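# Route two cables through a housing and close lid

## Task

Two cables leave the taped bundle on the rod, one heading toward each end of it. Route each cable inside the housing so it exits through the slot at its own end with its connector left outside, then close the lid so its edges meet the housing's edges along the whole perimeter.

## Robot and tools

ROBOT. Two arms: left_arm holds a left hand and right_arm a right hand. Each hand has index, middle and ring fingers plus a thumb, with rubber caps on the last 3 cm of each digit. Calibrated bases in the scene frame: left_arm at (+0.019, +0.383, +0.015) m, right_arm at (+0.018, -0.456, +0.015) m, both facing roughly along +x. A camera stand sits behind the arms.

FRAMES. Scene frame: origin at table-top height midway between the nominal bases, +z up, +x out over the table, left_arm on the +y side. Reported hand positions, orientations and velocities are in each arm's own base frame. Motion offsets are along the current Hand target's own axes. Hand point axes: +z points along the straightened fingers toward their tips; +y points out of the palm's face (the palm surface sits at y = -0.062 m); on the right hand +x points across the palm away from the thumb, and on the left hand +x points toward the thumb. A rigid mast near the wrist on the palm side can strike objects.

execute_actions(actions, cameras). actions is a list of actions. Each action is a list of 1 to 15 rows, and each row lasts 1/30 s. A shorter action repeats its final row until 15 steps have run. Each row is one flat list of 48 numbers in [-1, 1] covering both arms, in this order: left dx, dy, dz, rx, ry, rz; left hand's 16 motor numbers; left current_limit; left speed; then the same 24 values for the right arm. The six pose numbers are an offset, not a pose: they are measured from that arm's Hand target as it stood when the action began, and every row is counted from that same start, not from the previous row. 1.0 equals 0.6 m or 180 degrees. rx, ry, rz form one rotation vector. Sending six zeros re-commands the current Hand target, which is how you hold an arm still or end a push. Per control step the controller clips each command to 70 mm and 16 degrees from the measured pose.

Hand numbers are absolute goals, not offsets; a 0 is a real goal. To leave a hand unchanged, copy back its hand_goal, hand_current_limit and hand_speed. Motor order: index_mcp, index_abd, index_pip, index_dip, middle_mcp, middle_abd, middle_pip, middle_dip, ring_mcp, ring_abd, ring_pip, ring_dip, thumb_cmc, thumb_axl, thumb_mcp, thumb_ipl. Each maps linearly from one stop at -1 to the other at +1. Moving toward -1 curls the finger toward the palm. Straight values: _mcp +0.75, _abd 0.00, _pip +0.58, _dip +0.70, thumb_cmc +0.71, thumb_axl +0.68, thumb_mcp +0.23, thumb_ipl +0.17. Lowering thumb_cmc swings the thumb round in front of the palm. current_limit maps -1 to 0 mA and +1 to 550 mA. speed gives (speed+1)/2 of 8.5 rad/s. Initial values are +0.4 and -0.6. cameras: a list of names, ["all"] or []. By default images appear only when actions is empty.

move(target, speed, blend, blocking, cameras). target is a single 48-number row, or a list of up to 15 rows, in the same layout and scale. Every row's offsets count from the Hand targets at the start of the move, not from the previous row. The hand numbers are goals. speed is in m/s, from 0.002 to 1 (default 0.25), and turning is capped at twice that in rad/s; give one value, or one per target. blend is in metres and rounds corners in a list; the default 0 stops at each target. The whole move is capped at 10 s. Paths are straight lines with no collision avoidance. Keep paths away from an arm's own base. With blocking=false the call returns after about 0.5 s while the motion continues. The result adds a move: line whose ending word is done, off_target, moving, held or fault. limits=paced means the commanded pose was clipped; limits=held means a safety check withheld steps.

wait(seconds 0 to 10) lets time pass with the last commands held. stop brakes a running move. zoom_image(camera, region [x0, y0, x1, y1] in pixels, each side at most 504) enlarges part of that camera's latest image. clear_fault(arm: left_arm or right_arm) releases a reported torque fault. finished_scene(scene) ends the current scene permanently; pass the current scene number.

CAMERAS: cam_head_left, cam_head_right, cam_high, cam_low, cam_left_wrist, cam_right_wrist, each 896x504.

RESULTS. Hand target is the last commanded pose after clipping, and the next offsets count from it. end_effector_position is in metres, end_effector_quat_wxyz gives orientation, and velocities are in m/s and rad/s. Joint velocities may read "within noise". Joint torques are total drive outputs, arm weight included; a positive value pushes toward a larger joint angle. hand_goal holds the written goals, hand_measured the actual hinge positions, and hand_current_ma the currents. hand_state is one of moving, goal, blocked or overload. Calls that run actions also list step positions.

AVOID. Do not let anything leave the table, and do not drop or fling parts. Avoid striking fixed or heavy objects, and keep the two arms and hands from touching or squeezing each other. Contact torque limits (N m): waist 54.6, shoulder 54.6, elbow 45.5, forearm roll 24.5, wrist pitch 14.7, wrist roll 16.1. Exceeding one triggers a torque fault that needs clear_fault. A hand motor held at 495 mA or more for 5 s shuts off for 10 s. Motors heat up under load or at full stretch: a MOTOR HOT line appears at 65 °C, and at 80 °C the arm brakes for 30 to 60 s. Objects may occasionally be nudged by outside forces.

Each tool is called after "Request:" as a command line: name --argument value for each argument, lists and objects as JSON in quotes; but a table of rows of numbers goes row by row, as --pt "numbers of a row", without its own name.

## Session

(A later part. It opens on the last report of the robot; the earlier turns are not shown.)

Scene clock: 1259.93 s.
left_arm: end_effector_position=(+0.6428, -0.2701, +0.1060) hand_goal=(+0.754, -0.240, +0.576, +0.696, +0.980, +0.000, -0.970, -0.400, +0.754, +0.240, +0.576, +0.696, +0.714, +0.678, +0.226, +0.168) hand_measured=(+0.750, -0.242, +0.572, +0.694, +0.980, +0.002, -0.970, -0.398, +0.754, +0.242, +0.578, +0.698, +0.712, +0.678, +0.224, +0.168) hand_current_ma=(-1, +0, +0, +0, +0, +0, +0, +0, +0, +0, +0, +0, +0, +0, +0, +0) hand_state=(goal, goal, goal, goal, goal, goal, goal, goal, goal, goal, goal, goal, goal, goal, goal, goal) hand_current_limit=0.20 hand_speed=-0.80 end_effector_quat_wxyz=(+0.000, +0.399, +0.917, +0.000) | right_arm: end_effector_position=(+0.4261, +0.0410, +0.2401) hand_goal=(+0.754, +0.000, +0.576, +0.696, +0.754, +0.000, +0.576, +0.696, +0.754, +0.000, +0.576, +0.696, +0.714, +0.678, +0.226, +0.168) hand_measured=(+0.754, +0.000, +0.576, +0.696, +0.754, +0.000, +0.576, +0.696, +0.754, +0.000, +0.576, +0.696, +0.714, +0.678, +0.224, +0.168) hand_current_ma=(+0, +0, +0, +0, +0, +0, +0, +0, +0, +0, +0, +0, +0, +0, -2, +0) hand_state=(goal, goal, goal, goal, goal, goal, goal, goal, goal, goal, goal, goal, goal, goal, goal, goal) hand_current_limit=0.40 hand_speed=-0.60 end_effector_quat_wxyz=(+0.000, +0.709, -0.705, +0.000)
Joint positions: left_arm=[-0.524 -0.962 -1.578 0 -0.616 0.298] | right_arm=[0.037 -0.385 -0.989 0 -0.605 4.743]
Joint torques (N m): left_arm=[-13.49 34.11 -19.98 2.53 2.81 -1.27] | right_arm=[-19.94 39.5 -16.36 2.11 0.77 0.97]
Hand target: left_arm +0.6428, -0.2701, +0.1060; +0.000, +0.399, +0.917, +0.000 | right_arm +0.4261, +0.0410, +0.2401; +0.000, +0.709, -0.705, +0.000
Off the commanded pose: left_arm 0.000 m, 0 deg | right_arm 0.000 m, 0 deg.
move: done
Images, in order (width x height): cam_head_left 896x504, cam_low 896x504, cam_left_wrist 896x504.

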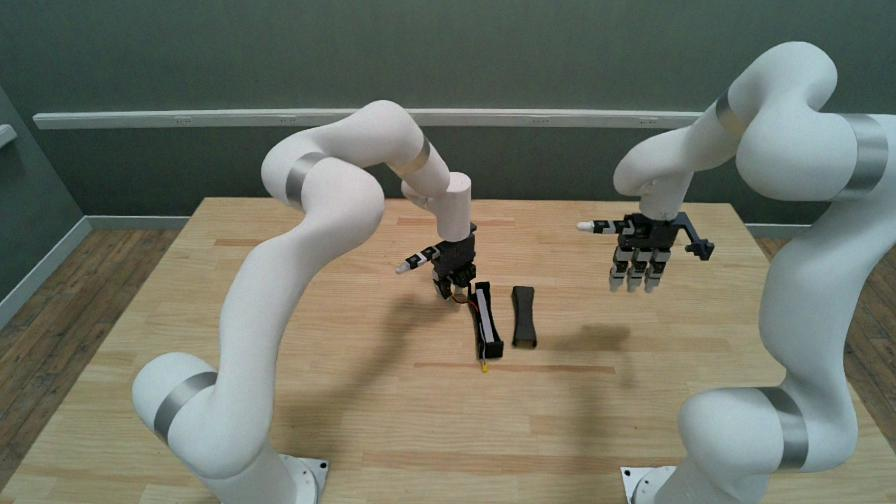

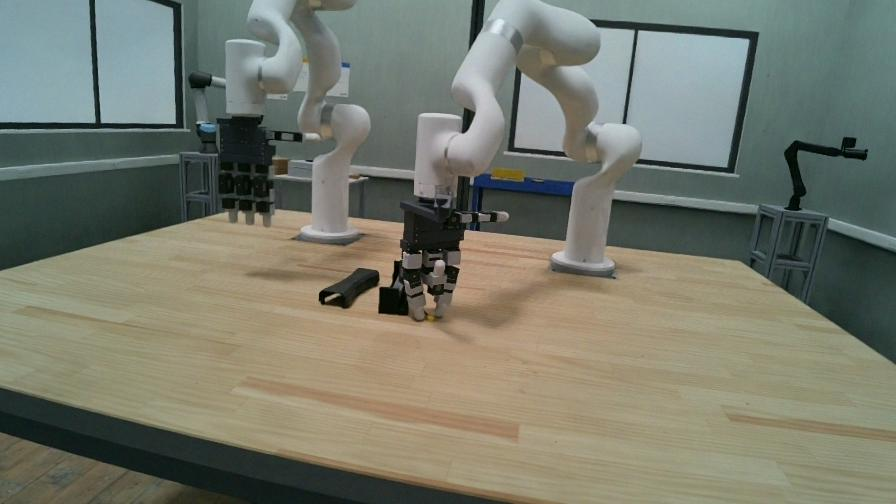

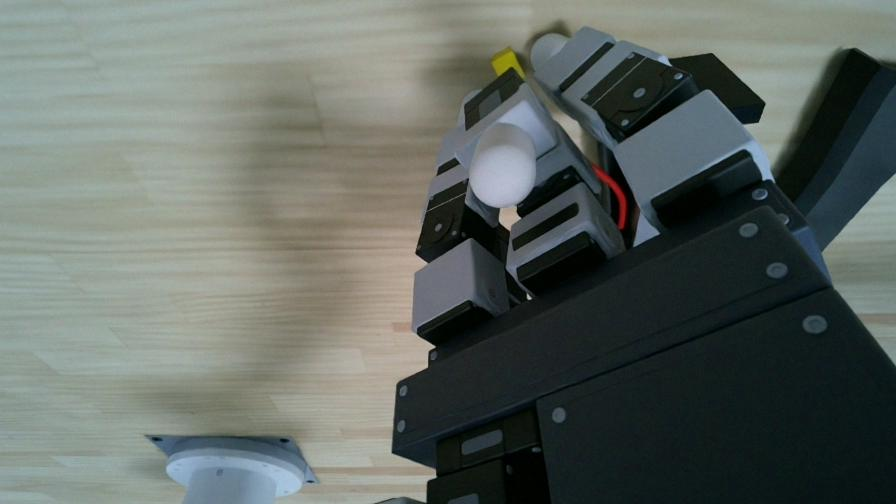

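Request:
move --pt "0 0.0067 0.002 0 0 0 0.754 -0.24 0.576 0.696 0.98 0 -0.97 -0.4 0.754 0.24 0.576 0.696 0.714 0.678 0.226 0.168 0.2 -0.9 0 0 0 0 0 0 0.754 0 0.576 0.696 0.754 0 0.576 0.696 0.754 0 0.576 0.696 0.714 0.678 0.226 0.168 0.4 -0.6" --pt "0 0.0067 0.002 0 0 0 0.754 -0.33 0.576 0.696 0.98 0 -0.97 -0.4 0.754 0.33 0.576 0.696 0.714 0.678 0.226 0.168 0.2 -0.9 0 0 0 0 0 0 0.754 0 0.576 0.696 0.754 0 0.576 0.696 0.754 0 0.576 0.696 0.714 0.678 0.226 0.168 0.4 -0.6" --pt "0 0.0067 0.009 0 0 0 0.754 -0.33 0.576 0.696 0.98 0 -0.97 -0.4 0.754 0.33 0.576 0.696 0.714 0.678 0.226 0.168 0.2 -0.9 0 0 0 0 0 0 0.754 0 0.576 0.696 0.754 0 0.576 0.696 0.754 0 0.576 0.696 0.714 0.678 0.226 0.168 0.4 -0.6" --pt "0 0.0067 0.009 0 0 0 0.754 -0.40 0.576 0.696 0.98 0 -0.97 -0.4 0.754 0.40 0.576 0.696 0.714 0.678 0.226 0.168 0.2 -0.9 0 0 0 0 0 0 0.754 0 0.576 0.696 0.754 0 0.576 0.696 0.754 0 0.576 0.696 0.714 0.678 0.226 0.168 0.4 -0.6" --speed 0.05 --cameras '["cam_low","cam_head_left","cam_left_wrist"]'

Request:
zoom_image --camera "cam_low" --region '[390, 270, 450, 330]'

Request:
zoom_image --camera "cam_left_wrist" --region '[380, 0, 700, 240]'

Scene clock: 1275.43 s.
left_arm: end_effector_position=(+0.6459, -0.2675, +0.1011) hand_goal=(+0.754, -0.400, +0.576, +0.696, +0.980, +0.000, -0.970, -0.400, +0.754, +0.400, +0.576, +0.696, +0.714, +0.678, +0.226, +0.168) hand_measured=(+0.750, -0.322, +0.574, +0.694, +0.980, +0.002, -0.970, -0.398, +0.756, +0.338, +0.578, +0.698, +0.712, +0.678, +0.224, +0.168) hand_current_ma=(+0, +85, +0, +0, +0, +0, +0, +0, +0, -56, +0, +0, +0, +0, +0, +0) hand_state=(goal, blocked, goal, goal, goal, goal, goal, goal, goal, blocked, goal, goal, goal, goal, goal, goal) hand_current_limit=0.20 hand_speed=-0.90 end_effector_quat_wxyz=(+0.001, +0.399, +0.917, +0.000) | right_arm: end_effector_position=(+0.4261, +0.0410, +0.2401) hand_goal=(+0.754, +0.000, +0.576, +0.696, +0.754, +0.000, +0.576, +0.696, +0.754, +0.000, +0.576, +0.696, +0.714, +0.678, +0.226, +0.168) hand_measured=(+0.754, +0.000, +0.576, +0.696, +0.754, +0.000, +0.576, +0.696, +0.754, +0.000, +0.576, +0.696, +0.714, +0.678, +0.224, +0.168) hand_current_ma=(+0, +0, +0, +0, +0, +0, +0, +0, +0, +0, +0, +0, +0, +0, -2, +0) hand_state=(goal, goal, goal, goal, goal, goal, goal, goal, goal, goal, goal, goal, goal, goal, goal, goal) hand_current_limit=0.40 hand_speed=-0.60 end_effector_quat_wxyz=(+0.000, +0.709, -0.705, +0.000)
Joint positions: left_arm=[-0.519 -0.972 -1.584 0 -0.611 0.303] | right_arm=[0.037 -0.385 -0.989 0 -0.605 4.743]
Joint torques (N m): left_arm=[14.55 9.05 1.48 -0.62 4.55 1.05] | right_arm=[-19.91 39.29 -15.91 1.97 0.87 0.94]
Hand target: left_arm +0.6457, -0.2674, +0.1006; +0.000, +0.399, +0.917, +0.000 | right_arm +0.4261, +0.0410, +0.2401; +0.000, +0.709, -0.705, +0.000
Off the commanded pose: left_arm 0.001 m, 0 deg | right_arm 0.000 m, 0 deg.
move: done
Images, in order (width x height): cam_head_left 896x504, cam_low 896x504, cam_left_wrist 896x504.

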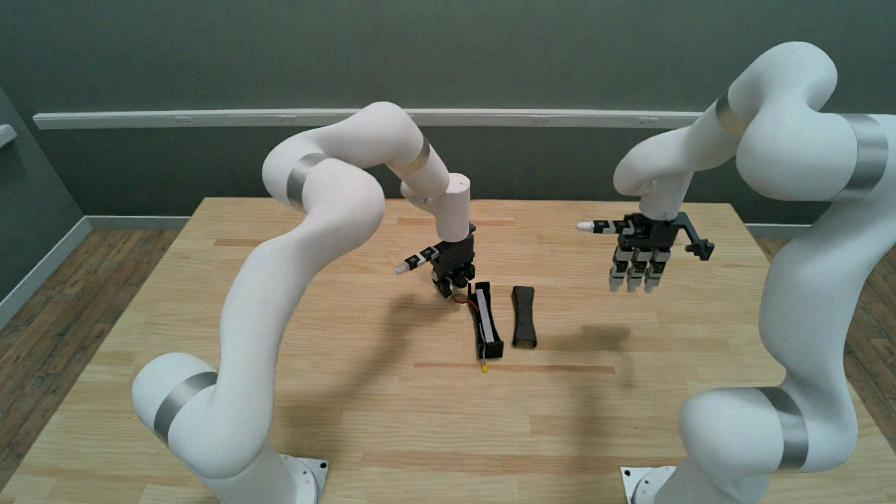

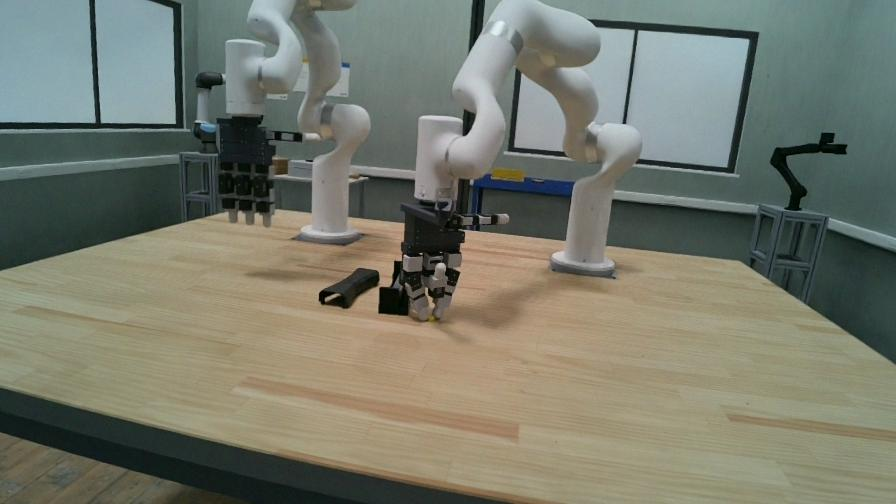

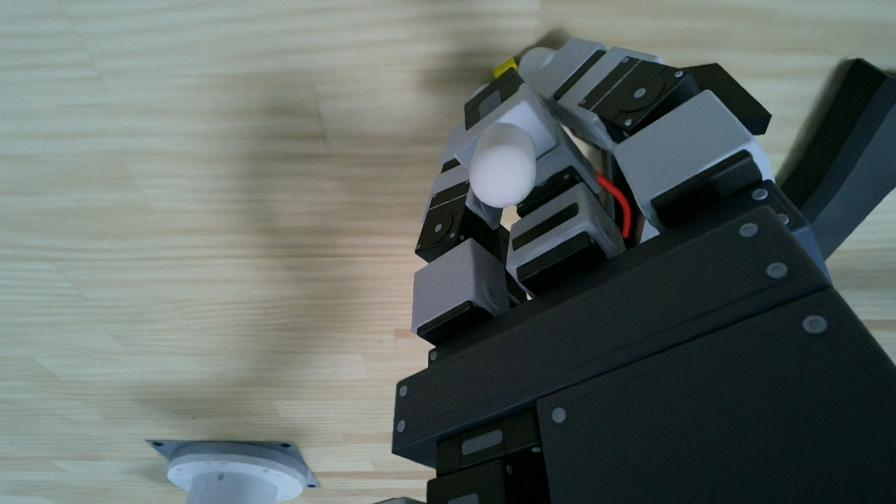

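Scaled by 8.400 from the camera's 896x504 image, which has a finer 1280x720 frame.

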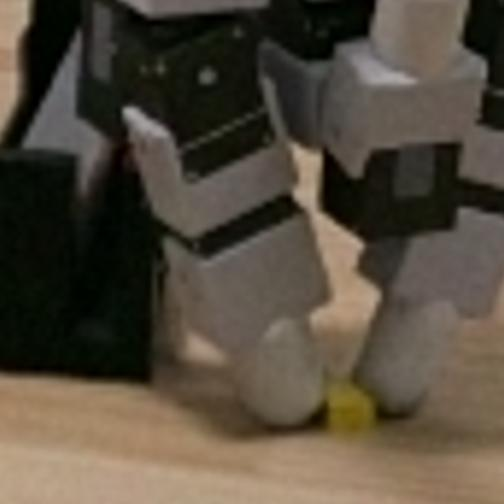

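Scaled by 1.575 from the camera's 896x504 image, which has a finer 1280x720 frame.

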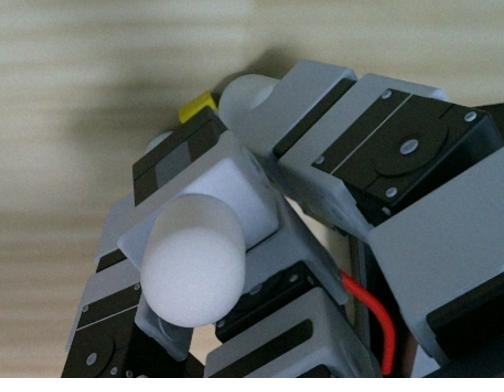

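Request:
move --pt "0 0 0 0 0 0 0.754 -0.50 0.576 0.696 0.98 0 -0.97 -0.4 0.754 0.50 0.576 0.696 0.714 0.678 0.226 0.168 0.2 -0.9 0 0 0 0 0 0 0.754 0 0.576 0.696 0.754 0 0.576 0.696 0.754 0 0.576 0.696 0.714 0.678 0.226 0.168 0.4 -0.6" --pt "0 -0.005 -0.06 0 0 0 0.754 -0.50 0.576 0.696 0.98 0 -0.97 -0.4 0.754 0.50 0.576 0.696 0.714 0.678 0.226 0.168 0.2 -0.9 0 0 0 0 0 0 0.754 0 0.576 0.696 0.754 0 0.576 0.696 0.754 0 0.576 0.696 0.714 0.678 0.226 0.168 0.4 -0.6" --speed 0.03 --cameras '["cam_low","cam_head_left","cam_left_wrist"]'

Request:
zoom_image --camera "cam_low" --region '[380, 250, 450, 330]'

Request:
zoom_image --camera "cam_left_wrist" --region '[380, 0, 700, 240]'

Scene clock: 1324.30 s.
left_arm: end_effector_position=(+0.6435, -0.2694, +0.1365) hand_goal=(+0.754, -0.500, +0.576, +0.696, +0.980, +0.000, -0.970, -0.400, +0.754, +0.500, +0.576, +0.696, +0.714, +0.678, +0.226, +0.168) hand_measured=(+0.750, -0.328, +0.574, +0.694, +0.980, +0.002, -0.970, -0.398, +0.754, +0.342, +0.576, +0.698, +0.712, +0.678, +0.224, +0.168) hand_current_ma=(-1, +330, +0, +0, +0, +0, +0, +0, +0, -306, +0, +0, +0, +0, +0, +0) hand_state=(goal, blocked, goal, goal, goal, goal, goal, goal, goal, blocked, goal, goal, goal, goal, goal, goal) hand_current_limit=0.20 hand_speed=-0.90 end_effector_quat_wxyz=(+0.000, +0.399, +0.917, +0.000) | right_arm: end_effector_position=(+0.4261, +0.0410, +0.2401) hand_goal=(+0.754, +0.000, +0.576, +0.696, +0.754, +0.000, +0.576, +0.696, +0.754, +0.000, +0.576, +0.696, +0.714, +0.678, +0.226, +0.168) hand_measured=(+0.754, +0.000, +0.576, +0.696, +0.754, +0.000, +0.576, +0.696, +0.754, +0.000, +0.576, +0.696, +0.714, +0.678, +0.224, +0.168) hand_current_ma=(+0, +0, +0, +0, +0, +0, +0, +0, +0, +0, +0, +0, +0, +0, -2, +0) hand_state=(goal, goal, goal, goal, goal, goal, goal, goal, goal, goal, goal, goal, goal, goal, goal, goal) hand_current_limit=0.40 hand_speed=-0.60 end_effector_quat_wxyz=(+0.000, +0.709, -0.705, +0.000)
Joint positions: left_arm=[-0.523 -0.916 -1.575 0 -0.659 0.299] | right_arm=[0.037 -0.385 -0.989 0 -0.605 4.743]
Joint torques (N m): left_arm=[-13.64 56.73 -19.06 1.22 -2.69 -1.29] | right_arm=[-19.54 39.43 -16.41 2.2 0.95 0.99]
Hand target: left_arm +0.6435, -0.2694, +0.1366; +0.000, +0.399, +0.917, +0.000 | right_arm +0.4261, +0.0410, +0.2401; +0.000, +0.709, -0.705, +0.000
Off the commanded pose: left_arm 0.000 m, 0 deg | right_arm 0.000 m, 0 deg.
move: done
Images, in order (width x height): cam_head_left 896x504, cam_low 896x504, cam_left_wrist 896x504.

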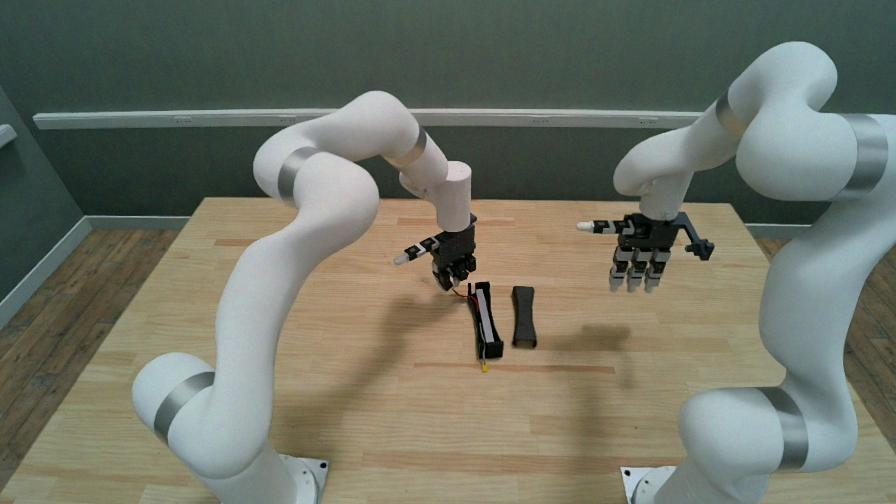

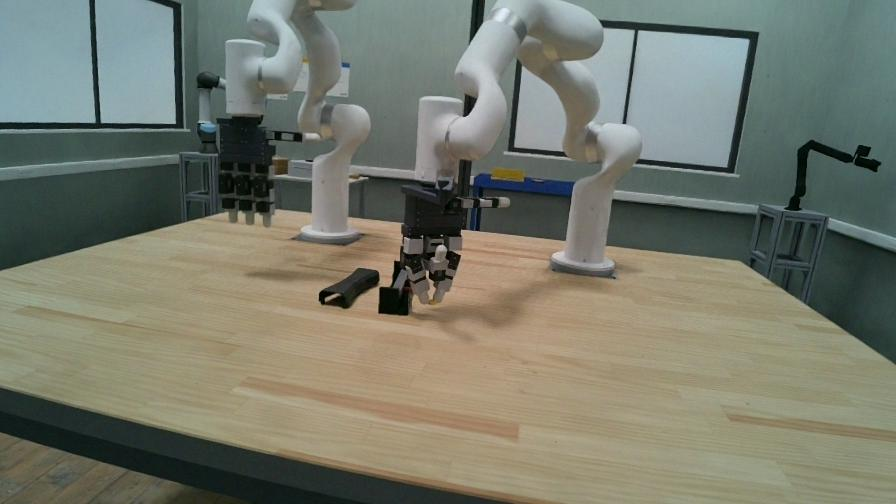

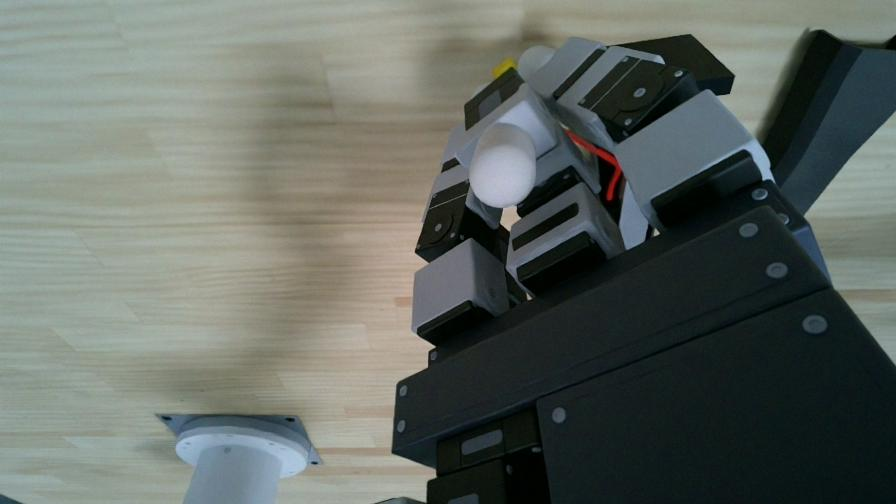

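Scaled by 6.300 from the camera's 896x504 image, which has a finer 1280x720 frame.

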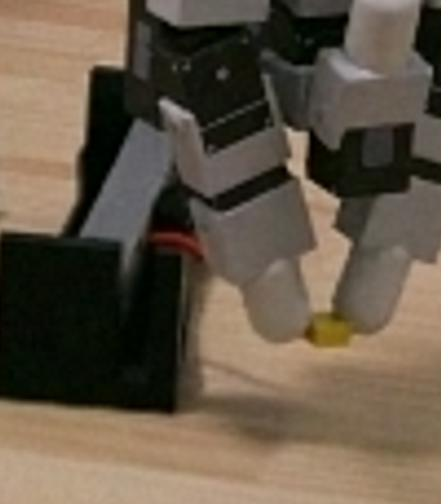

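Scaled by 1.575 from the camera's 896x504 image, which has a finer 1280x720 frame.

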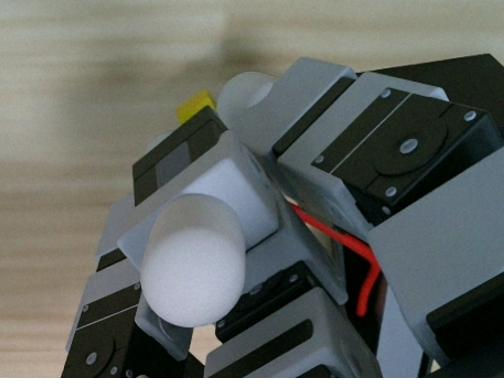

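Request:
move --pt "0 0 -0.098 0 0 0 0.754 -0.50 0.576 0.696 0.98 0 -0.97 -0.4 0.754 0.50 0.576 0.696 0.714 0.678 0.226 0.168 0.2 -0.9 0 0 0 0 0 0 0.754 0 0.576 0.696 0.754 0 0.576 0.696 0.754 0 0.576 0.696 0.714 0.678 0.226 0.168 0.4 -0.6" --pt "-0.1373 -0.0763 -0.1033 0 0 0.1833 0.754 -0.50 0.576 0.696 0.98 0 -0.97 -0.4 0.754 0.50 0.576 0.696 0.714 0.678 0.226 0.168 0.2 -0.9 0 0 0 0 0 0 0.754 0 0.576 0.696 0.754 0 0.576 0.696 0.754 0 0.576 0.696 0.714 0.678 0.226 0.168 0.4 -0.6" --speed 0.07 --blend '[0.01,0]' --cameras '["all"]'

Request:
zoom_image --camera "cam_low" --region '[370, 230, 450, 330]'

Request:
zoom_image --camera "cam_head_left" --region '[430, 240, 510, 320]'

Request:
zoom_image --camera "cam_left_wrist" --region '[380, 0, 700, 240]'

Request:
zoom_image --camera "cam_high" --region '[400, 230, 490, 330]'

Scene clock: 1345.40 s.
left_arm: end_effector_position=(+0.6661, -0.3609, +0.1986) hand_goal=(+0.754, -0.500, +0.576, +0.696, +0.980, +0.000, -0.970, -0.400, +0.754, +0.500, +0.576, +0.696, +0.714, +0.678, +0.226, +0.168) hand_measured=(+0.756, -0.388, +0.578, +0.696, +0.980, +0.002, -0.974, -0.398, +0.756, +0.396, +0.578, +0.698, +0.712, +0.678, +0.224, +0.168) hand_current_ma=(+0, +163, +0, +0, +0, +0, +0, +0, +0, -143, +0, +0, +0, +0, +0, +0) hand_state=(goal, blocked, goal, goal, goal, goal, goal, goal, goal, blocked, goal, goal, goal, goal, goal, goal) hand_current_limit=0.20 hand_speed=-0.90 end_effector_quat_wxyz=(+0.000, +0.643, +0.766, +0.000) | right_arm: end_effector_position=(+0.4261, +0.0410, +0.2401) hand_goal=(+0.754, +0.000, +0.576, +0.696, +0.754, +0.000, +0.576, +0.696, +0.754, +0.000, +0.576, +0.696, +0.714, +0.678, +0.226, +0.168) hand_measured=(+0.754, +0.000, +0.576, +0.696, +0.754, +0.000, +0.576, +0.696, +0.754, +0.000, +0.576, +0.696, +0.714, +0.678, +0.224, +0.168) hand_current_ma=(+0, +0, +0, +0, +0, +0, +0, +0, +0, +0, +0, +0, +0, +0, -2, +0) hand_state=(goal, goal, goal, goal, goal, goal, goal, goal, goal, goal, goal, goal, goal, goal, goal, goal) hand_current_limit=0.40 hand_speed=-0.60 end_effector_quat_wxyz=(+0.000, +0.709, -0.705, +0.000)
Joint positions: left_arm=[-0.596 -0.88 -1.669 0 -0.788 0.801] | right_arm=[0.037 -0.385 -0.989 0 -0.605 4.743]
Joint torques (N m): left_arm=[-13.39 33.54 -38.59 -0.52 -2.47 1.11] | right_arm=[-19.83 39.15 -16.39 1.97 1.08 0.93]
Hand target: left_arm +0.6661, -0.3609, +0.1986; +0.000, +0.643, +0.766, +0.000 | right_arm +0.4261, +0.0410, +0.2401; +0.000, +0.709, -0.705, +0.000
Off the commanded pose: left_arm 0.000 m, 0 deg | right_arm 0.000 m, 0 deg.
move: done

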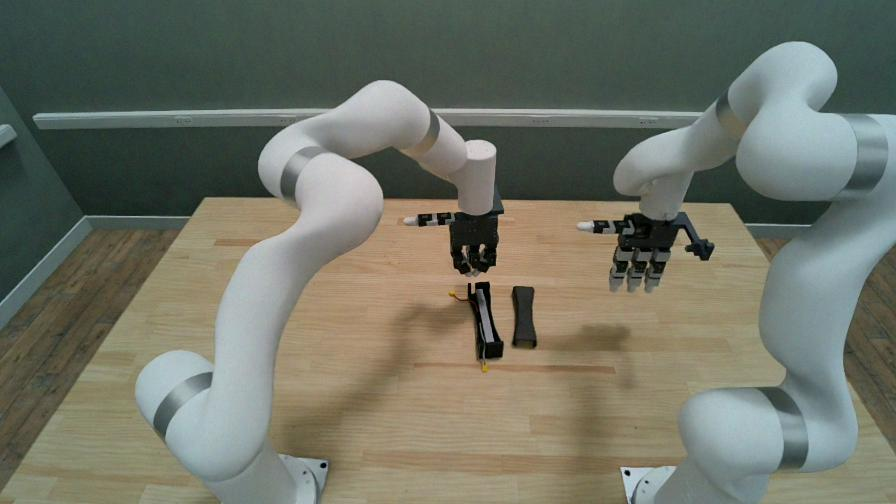

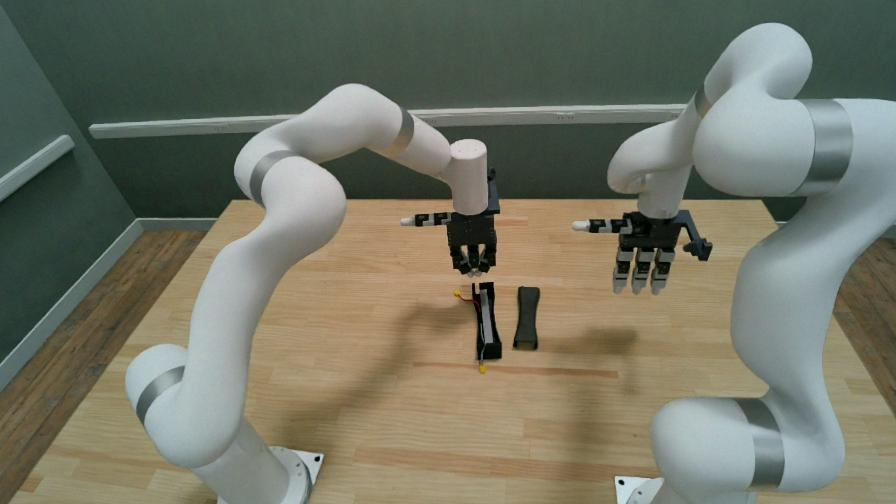

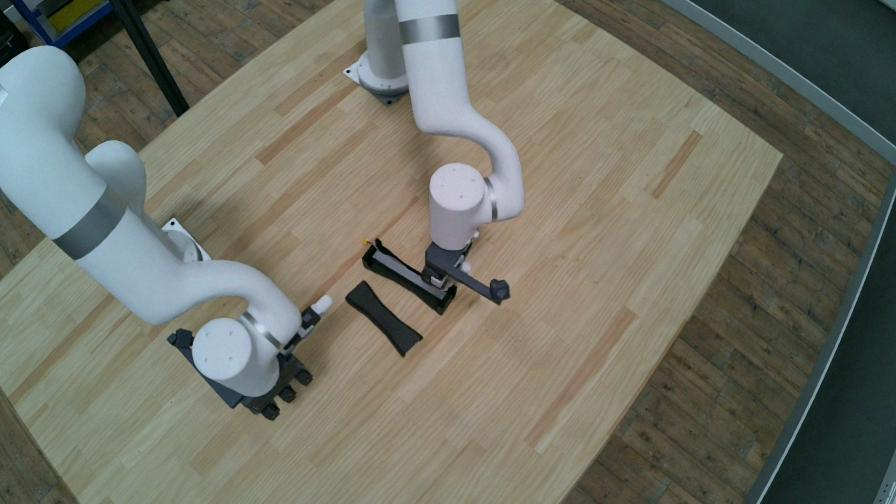

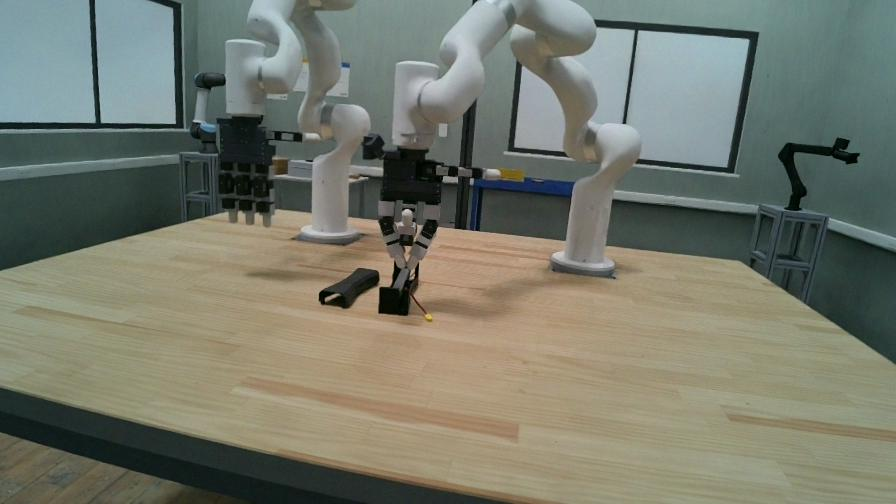

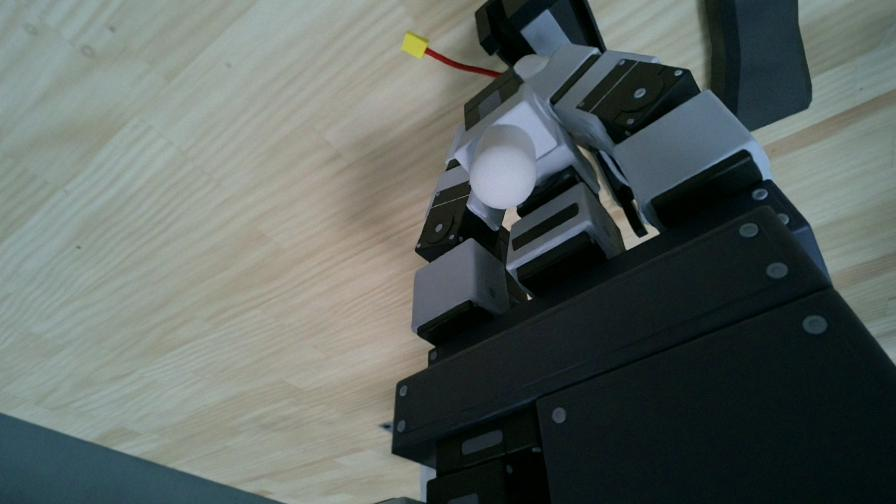

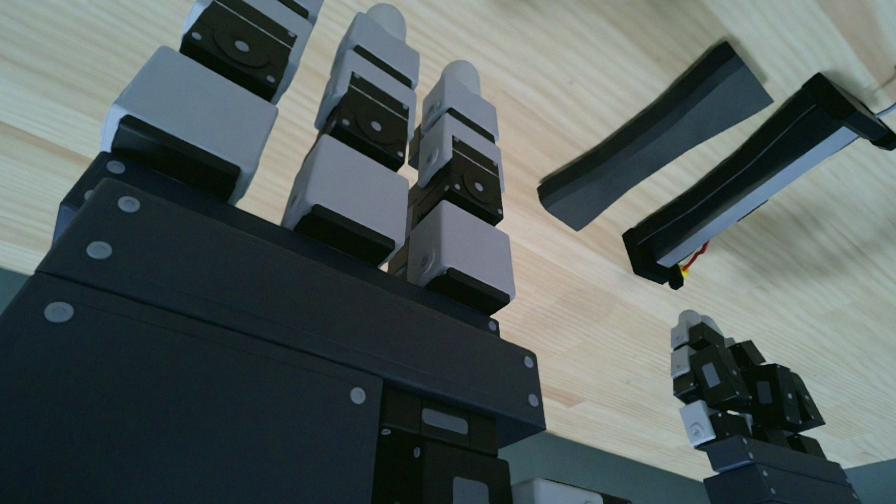

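Scaled by 5.040 from the camera's 896x504 image, which has a finer 1280x720 frame.

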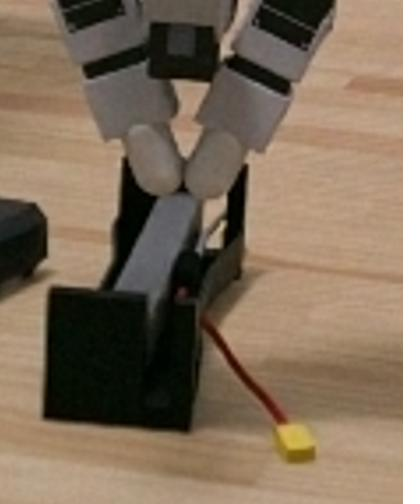

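Scaled by 6.300 from the camera's 896x504 image, which has a finer 1280x720 frame.

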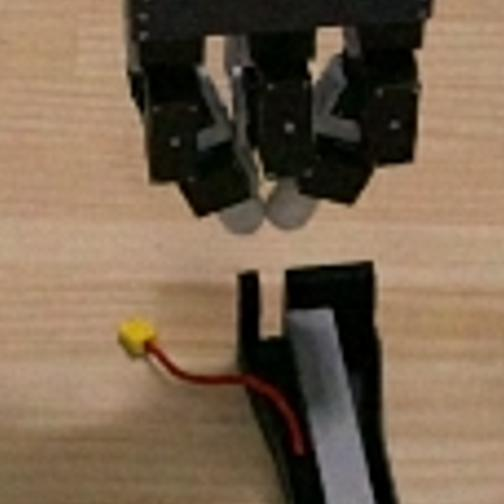

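Scaled by 1.575 from the camera's 896x504 image, which has a finer 1280x720 frame.

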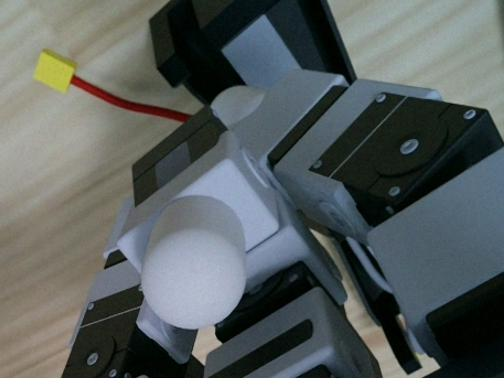

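Scaled by 5.040 from the camera's 896x504 image, which has a finer 1280x720 frame.

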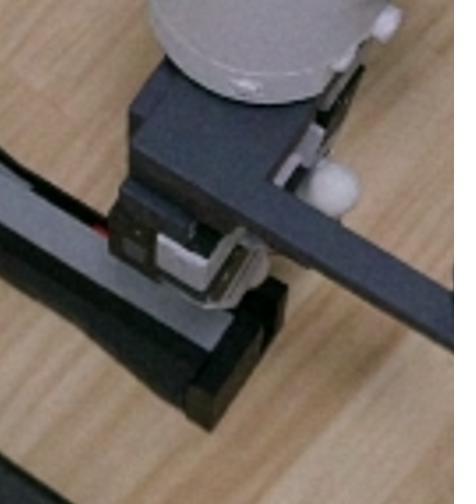

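Request:
execute_actions --actions '[]' --cameras '["cam_head_left","cam_low","cam_high","cam_left_wrist"]'

Scene clock: 1377.07 s.
left_arm: end_effector_position=(+0.6661, -0.3609, +0.1986) hand_goal=(+0.754, -0.500, +0.576, +0.696, +0.980, +0.000, -0.970, -0.400, +0.754, +0.500, +0.576, +0.696, +0.714, +0.678, +0.226, +0.168) hand_measured=(+0.756, -0.388, +0.578, +0.696, +0.980, +0.002, -0.974, -0.398, +0.756, +0.396, +0.578, +0.698, +0.712, +0.678, +0.224, +0.168) hand_current_ma=(+0, +163, +0, +0, +0, +0, +0, +0, +0, -143, +0, +0, +0, +0, +0, +0) hand_state=(goal, blocked, goal, goal, goal, goal, goal, goal, goal, blocked, goal, goal, goal, goal, goal, goal) hand_current_limit=0.20 hand_speed=-0.90 end_effector_quat_wxyz=(+0.000, +0.643, +0.766, +0.000) | right_arm: end_effector_position=(+0.4261, +0.0410, +0.2401) hand_goal=(+0.754, +0.000, +0.576, +0.696, +0.754, +0.000, +0.576, +0.696, +0.754, +0.000, +0.576, +0.696, +0.714, +0.678, +0.226, +0.168) hand_measured=(+0.754, +0.000, +0.576, +0.696, +0.754, +0.000, +0.576, +0.696, +0.754, +0.000, +0.576, +0.696, +0.714, +0.678, +0.224, +0.168) hand_current_ma=(+0, +0, +0, +0, +0, +0, +0, +0, +0, +0, +0, +0, +0, +0, -2, +0) hand_state=(goal, goal, goal, goal, goal, goal, goal, goal, goal, goal, goal, goal, goal, goal, goal, goal) hand_current_limit=0.40 hand_speed=-0.60 end_effector_quat_wxyz=(+0.000, +0.709, -0.705, +0.000)
Joint positions: left_arm=[-0.596 -0.88 -1.669 0 -0.788 0.801] | right_arm=[0.037 -0.385 -0.989 0 -0.605 4.743]
Joint velocities: within noise
Joint torques (N m): left_arm=[-13.7 34.01 -38.81 -2.1 -2.44 0.88] | right_arm=[-19.78 39.34 -16.17 1.99 1.16 0.94]
Hand target: left_arm +0.6661, -0.3609, +0.1986; +0.000, +0.643, +0.766, +0.000 | right_arm +0.4261, +0.0410, +0.2401; +0.000, +0.709, -0.705, +0.000
Off the commanded pose: left_arm 0.000 m, 0 deg | right_arm 0.000 m, 0 deg.
Images, in order (width x height): cam_head_left 896x504, cam_high 896x504, cam_low 896x504, cam_left_wrist 896x504.

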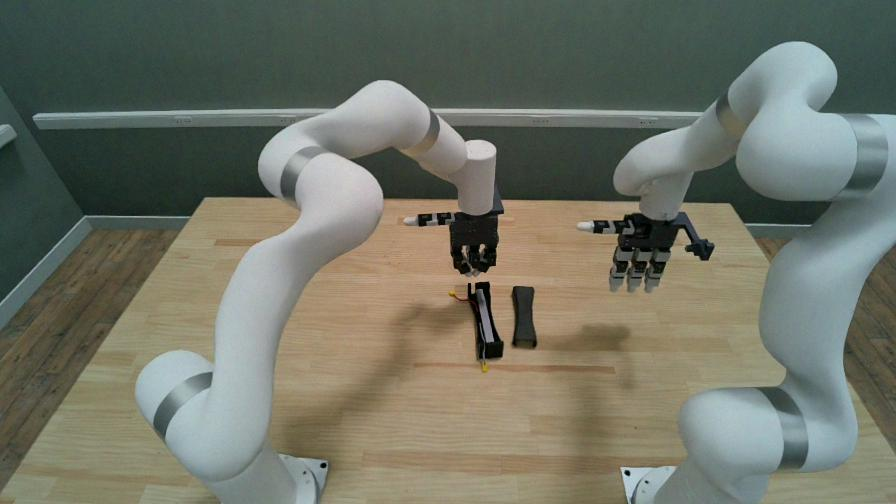

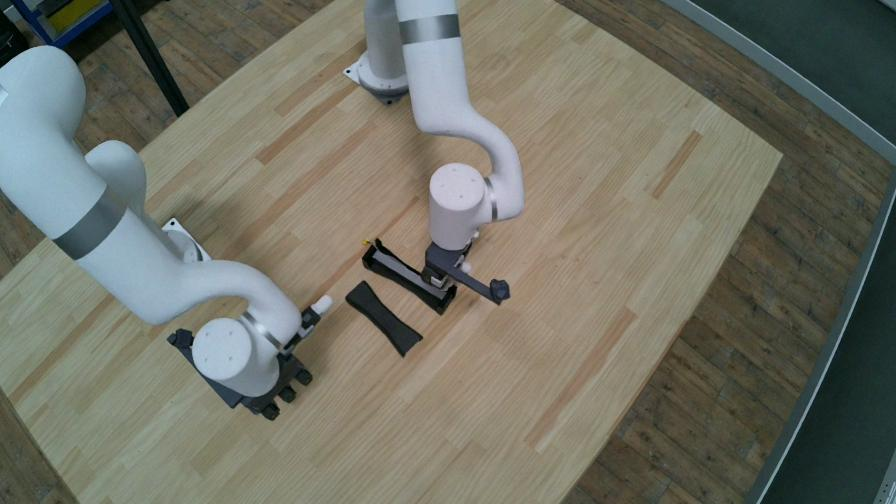

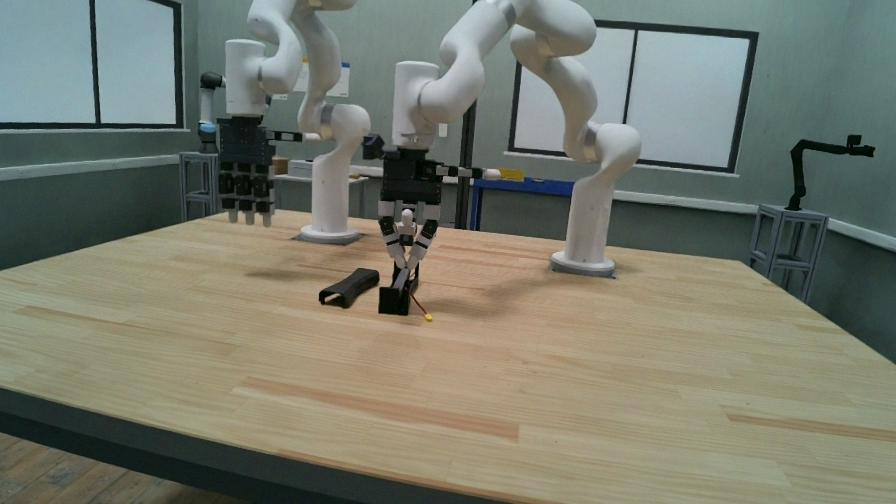

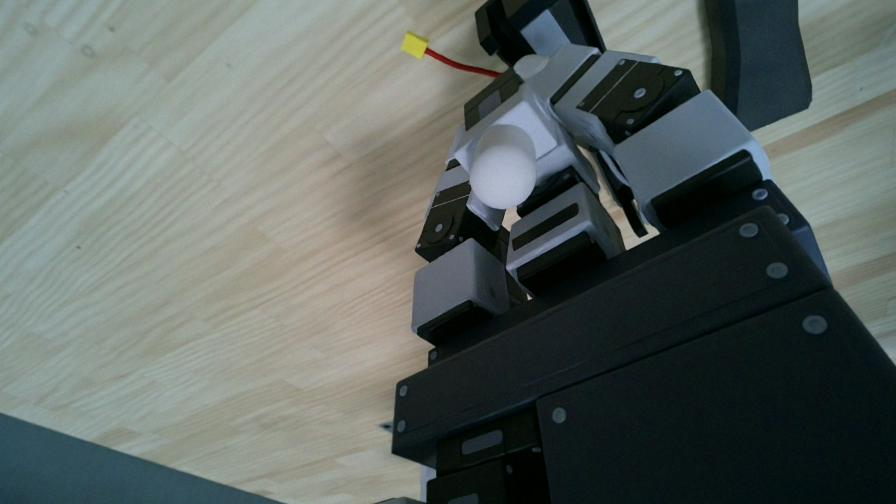

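Request:
move --target '[0.1592,-0.0062,0,0,0,-0.1833, 0.754,-0.24,0.576,0.696,0.98,0,-0.97,-0.4,0.754,0.24,0.576,0.696,0.714,0.678,0.226,0.168,0.2,-0.9, 0,0,0,0,0,0,0.754,0,0.576,0.696,0.754,0,0.576,0.696,0.754,0,0.576,0.696,0.714,0.678,0.226,0.168,0.4,-0.6]' --speed 0.15 --cameras '["cam_head_left","cam_low","cam_left_wrist"]'

Request:
zoom_image --camera "cam_head_left" --region '[430, 250, 510, 330]'

Request:
zoom_image --camera "cam_low" --region '[370, 240, 460, 330]'

Scene clock: 1401.10 s.
left_arm: end_effector_position=(+0.6459, -0.2675, +0.1985) hand_goal=(+0.754, -0.240, +0.576, +0.696, +0.980, +0.000, -0.970, -0.400, +0.754, +0.240, +0.576, +0.696, +0.714, +0.678, +0.226, +0.168) hand_measured=(+0.756, -0.242, +0.578, +0.696, +0.980, +0.002, -0.970, -0.398, +0.756, +0.242, +0.578, +0.698, +0.712, +0.678, +0.224, +0.168) hand_current_ma=(+0, +0, +0, +0, +0, +0, +0, +0, +0, +0, +0, +0, +0, +0, +0, +0) hand_state=(goal, goal, goal, goal, goal, goal, goal, goal, goal, goal, goal, goal, goal, goal, goal, goal) hand_current_limit=0.20 hand_speed=-0.90 end_effector_quat_wxyz=(+0.000, +0.399, +0.917, +0.000) | right_arm: end_effector_position=(+0.4261, +0.0410, +0.2401) hand_goal=(+0.754, +0.000, +0.576, +0.696, +0.754, +0.000, +0.576, +0.696, +0.754, +0.000, +0.576, +0.696, +0.714, +0.678, +0.226, +0.168) hand_measured=(+0.754, +0.000, +0.576, +0.696, +0.754, +0.000, +0.576, +0.696, +0.754, +0.000, +0.576, +0.696, +0.714, +0.678, +0.224, +0.168) hand_current_ma=(+0, +0, +0, +0, +0, +0, +0, +0, +0, +0, +0, +0, +0, +0, -2, +0) hand_state=(goal, goal, goal, goal, goal, goal, goal, goal, goal, goal, goal, goal, goal, goal, goal, goal) hand_current_limit=0.40 hand_speed=-0.60 end_effector_quat_wxyz=(+0.000, +0.709, -0.705, +0.000)
Joint positions: left_arm=[-0.519 -0.834 -1.588 0 -0.754 0.303] | right_arm=[0.037 -0.385 -0.989 0 -0.605 4.743]
Joint torques (N m): left_arm=[16.32 56.32 -20.28 3.71 2.75 -1.25] | right_arm=[-19.89 39.18 -16.23 1.93 1.29 0.92]
Hand target: left_arm +0.6460, -0.2675, +0.1986; +0.000, +0.399, +0.917, +0.000 | right_arm +0.4261, +0.0410, +0.2401; +0.000, +0.709, -0.705, +0.000
Off the commanded pose: left_arm 0.000 m, 0 deg | right_arm 0.000 m, 0 deg.
move: done
Images, in order (width x height): cam_head_left 896x504, cam_low 896x504, cam_left_wrist 896x504.

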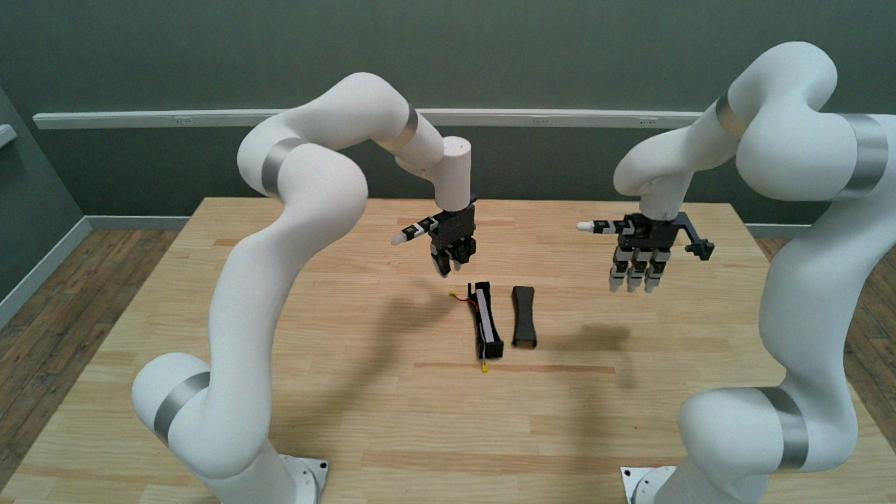

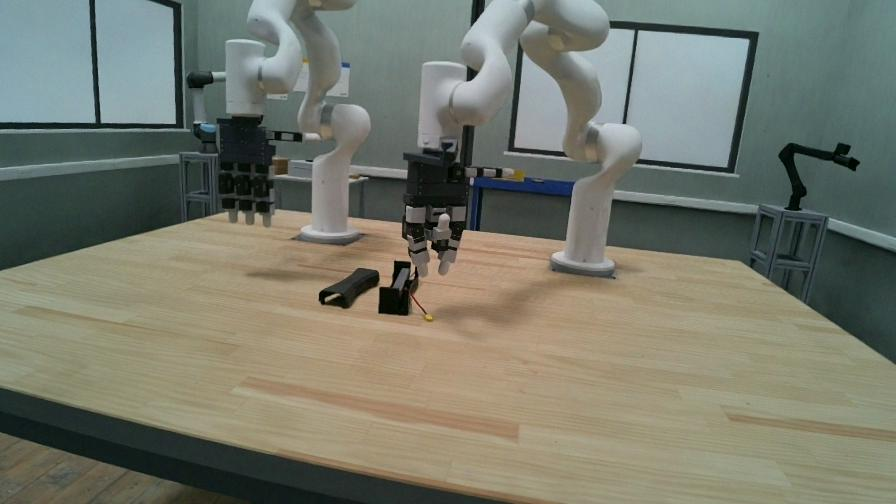

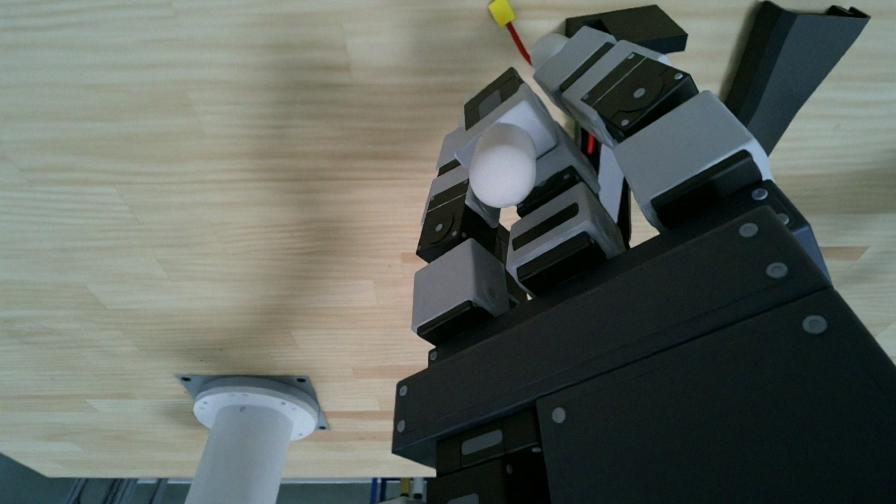

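Scaled by 6.300 from the camera's 896x504 image, which has a finer 1280x720 frame.

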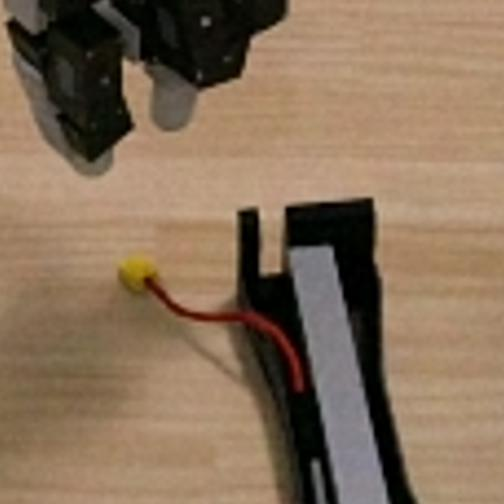

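Scaled by 5.600 from the camera's 896x504 image, which has a finer 1280x720 frame.

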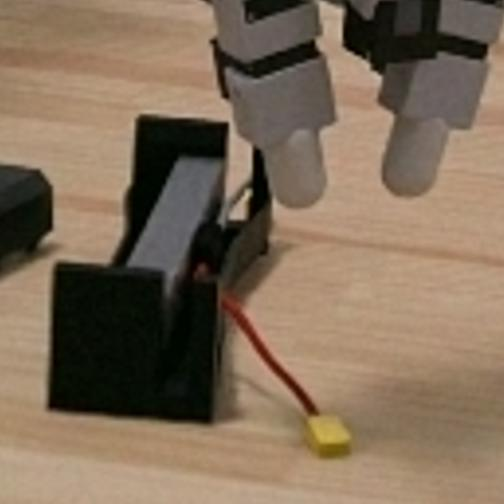

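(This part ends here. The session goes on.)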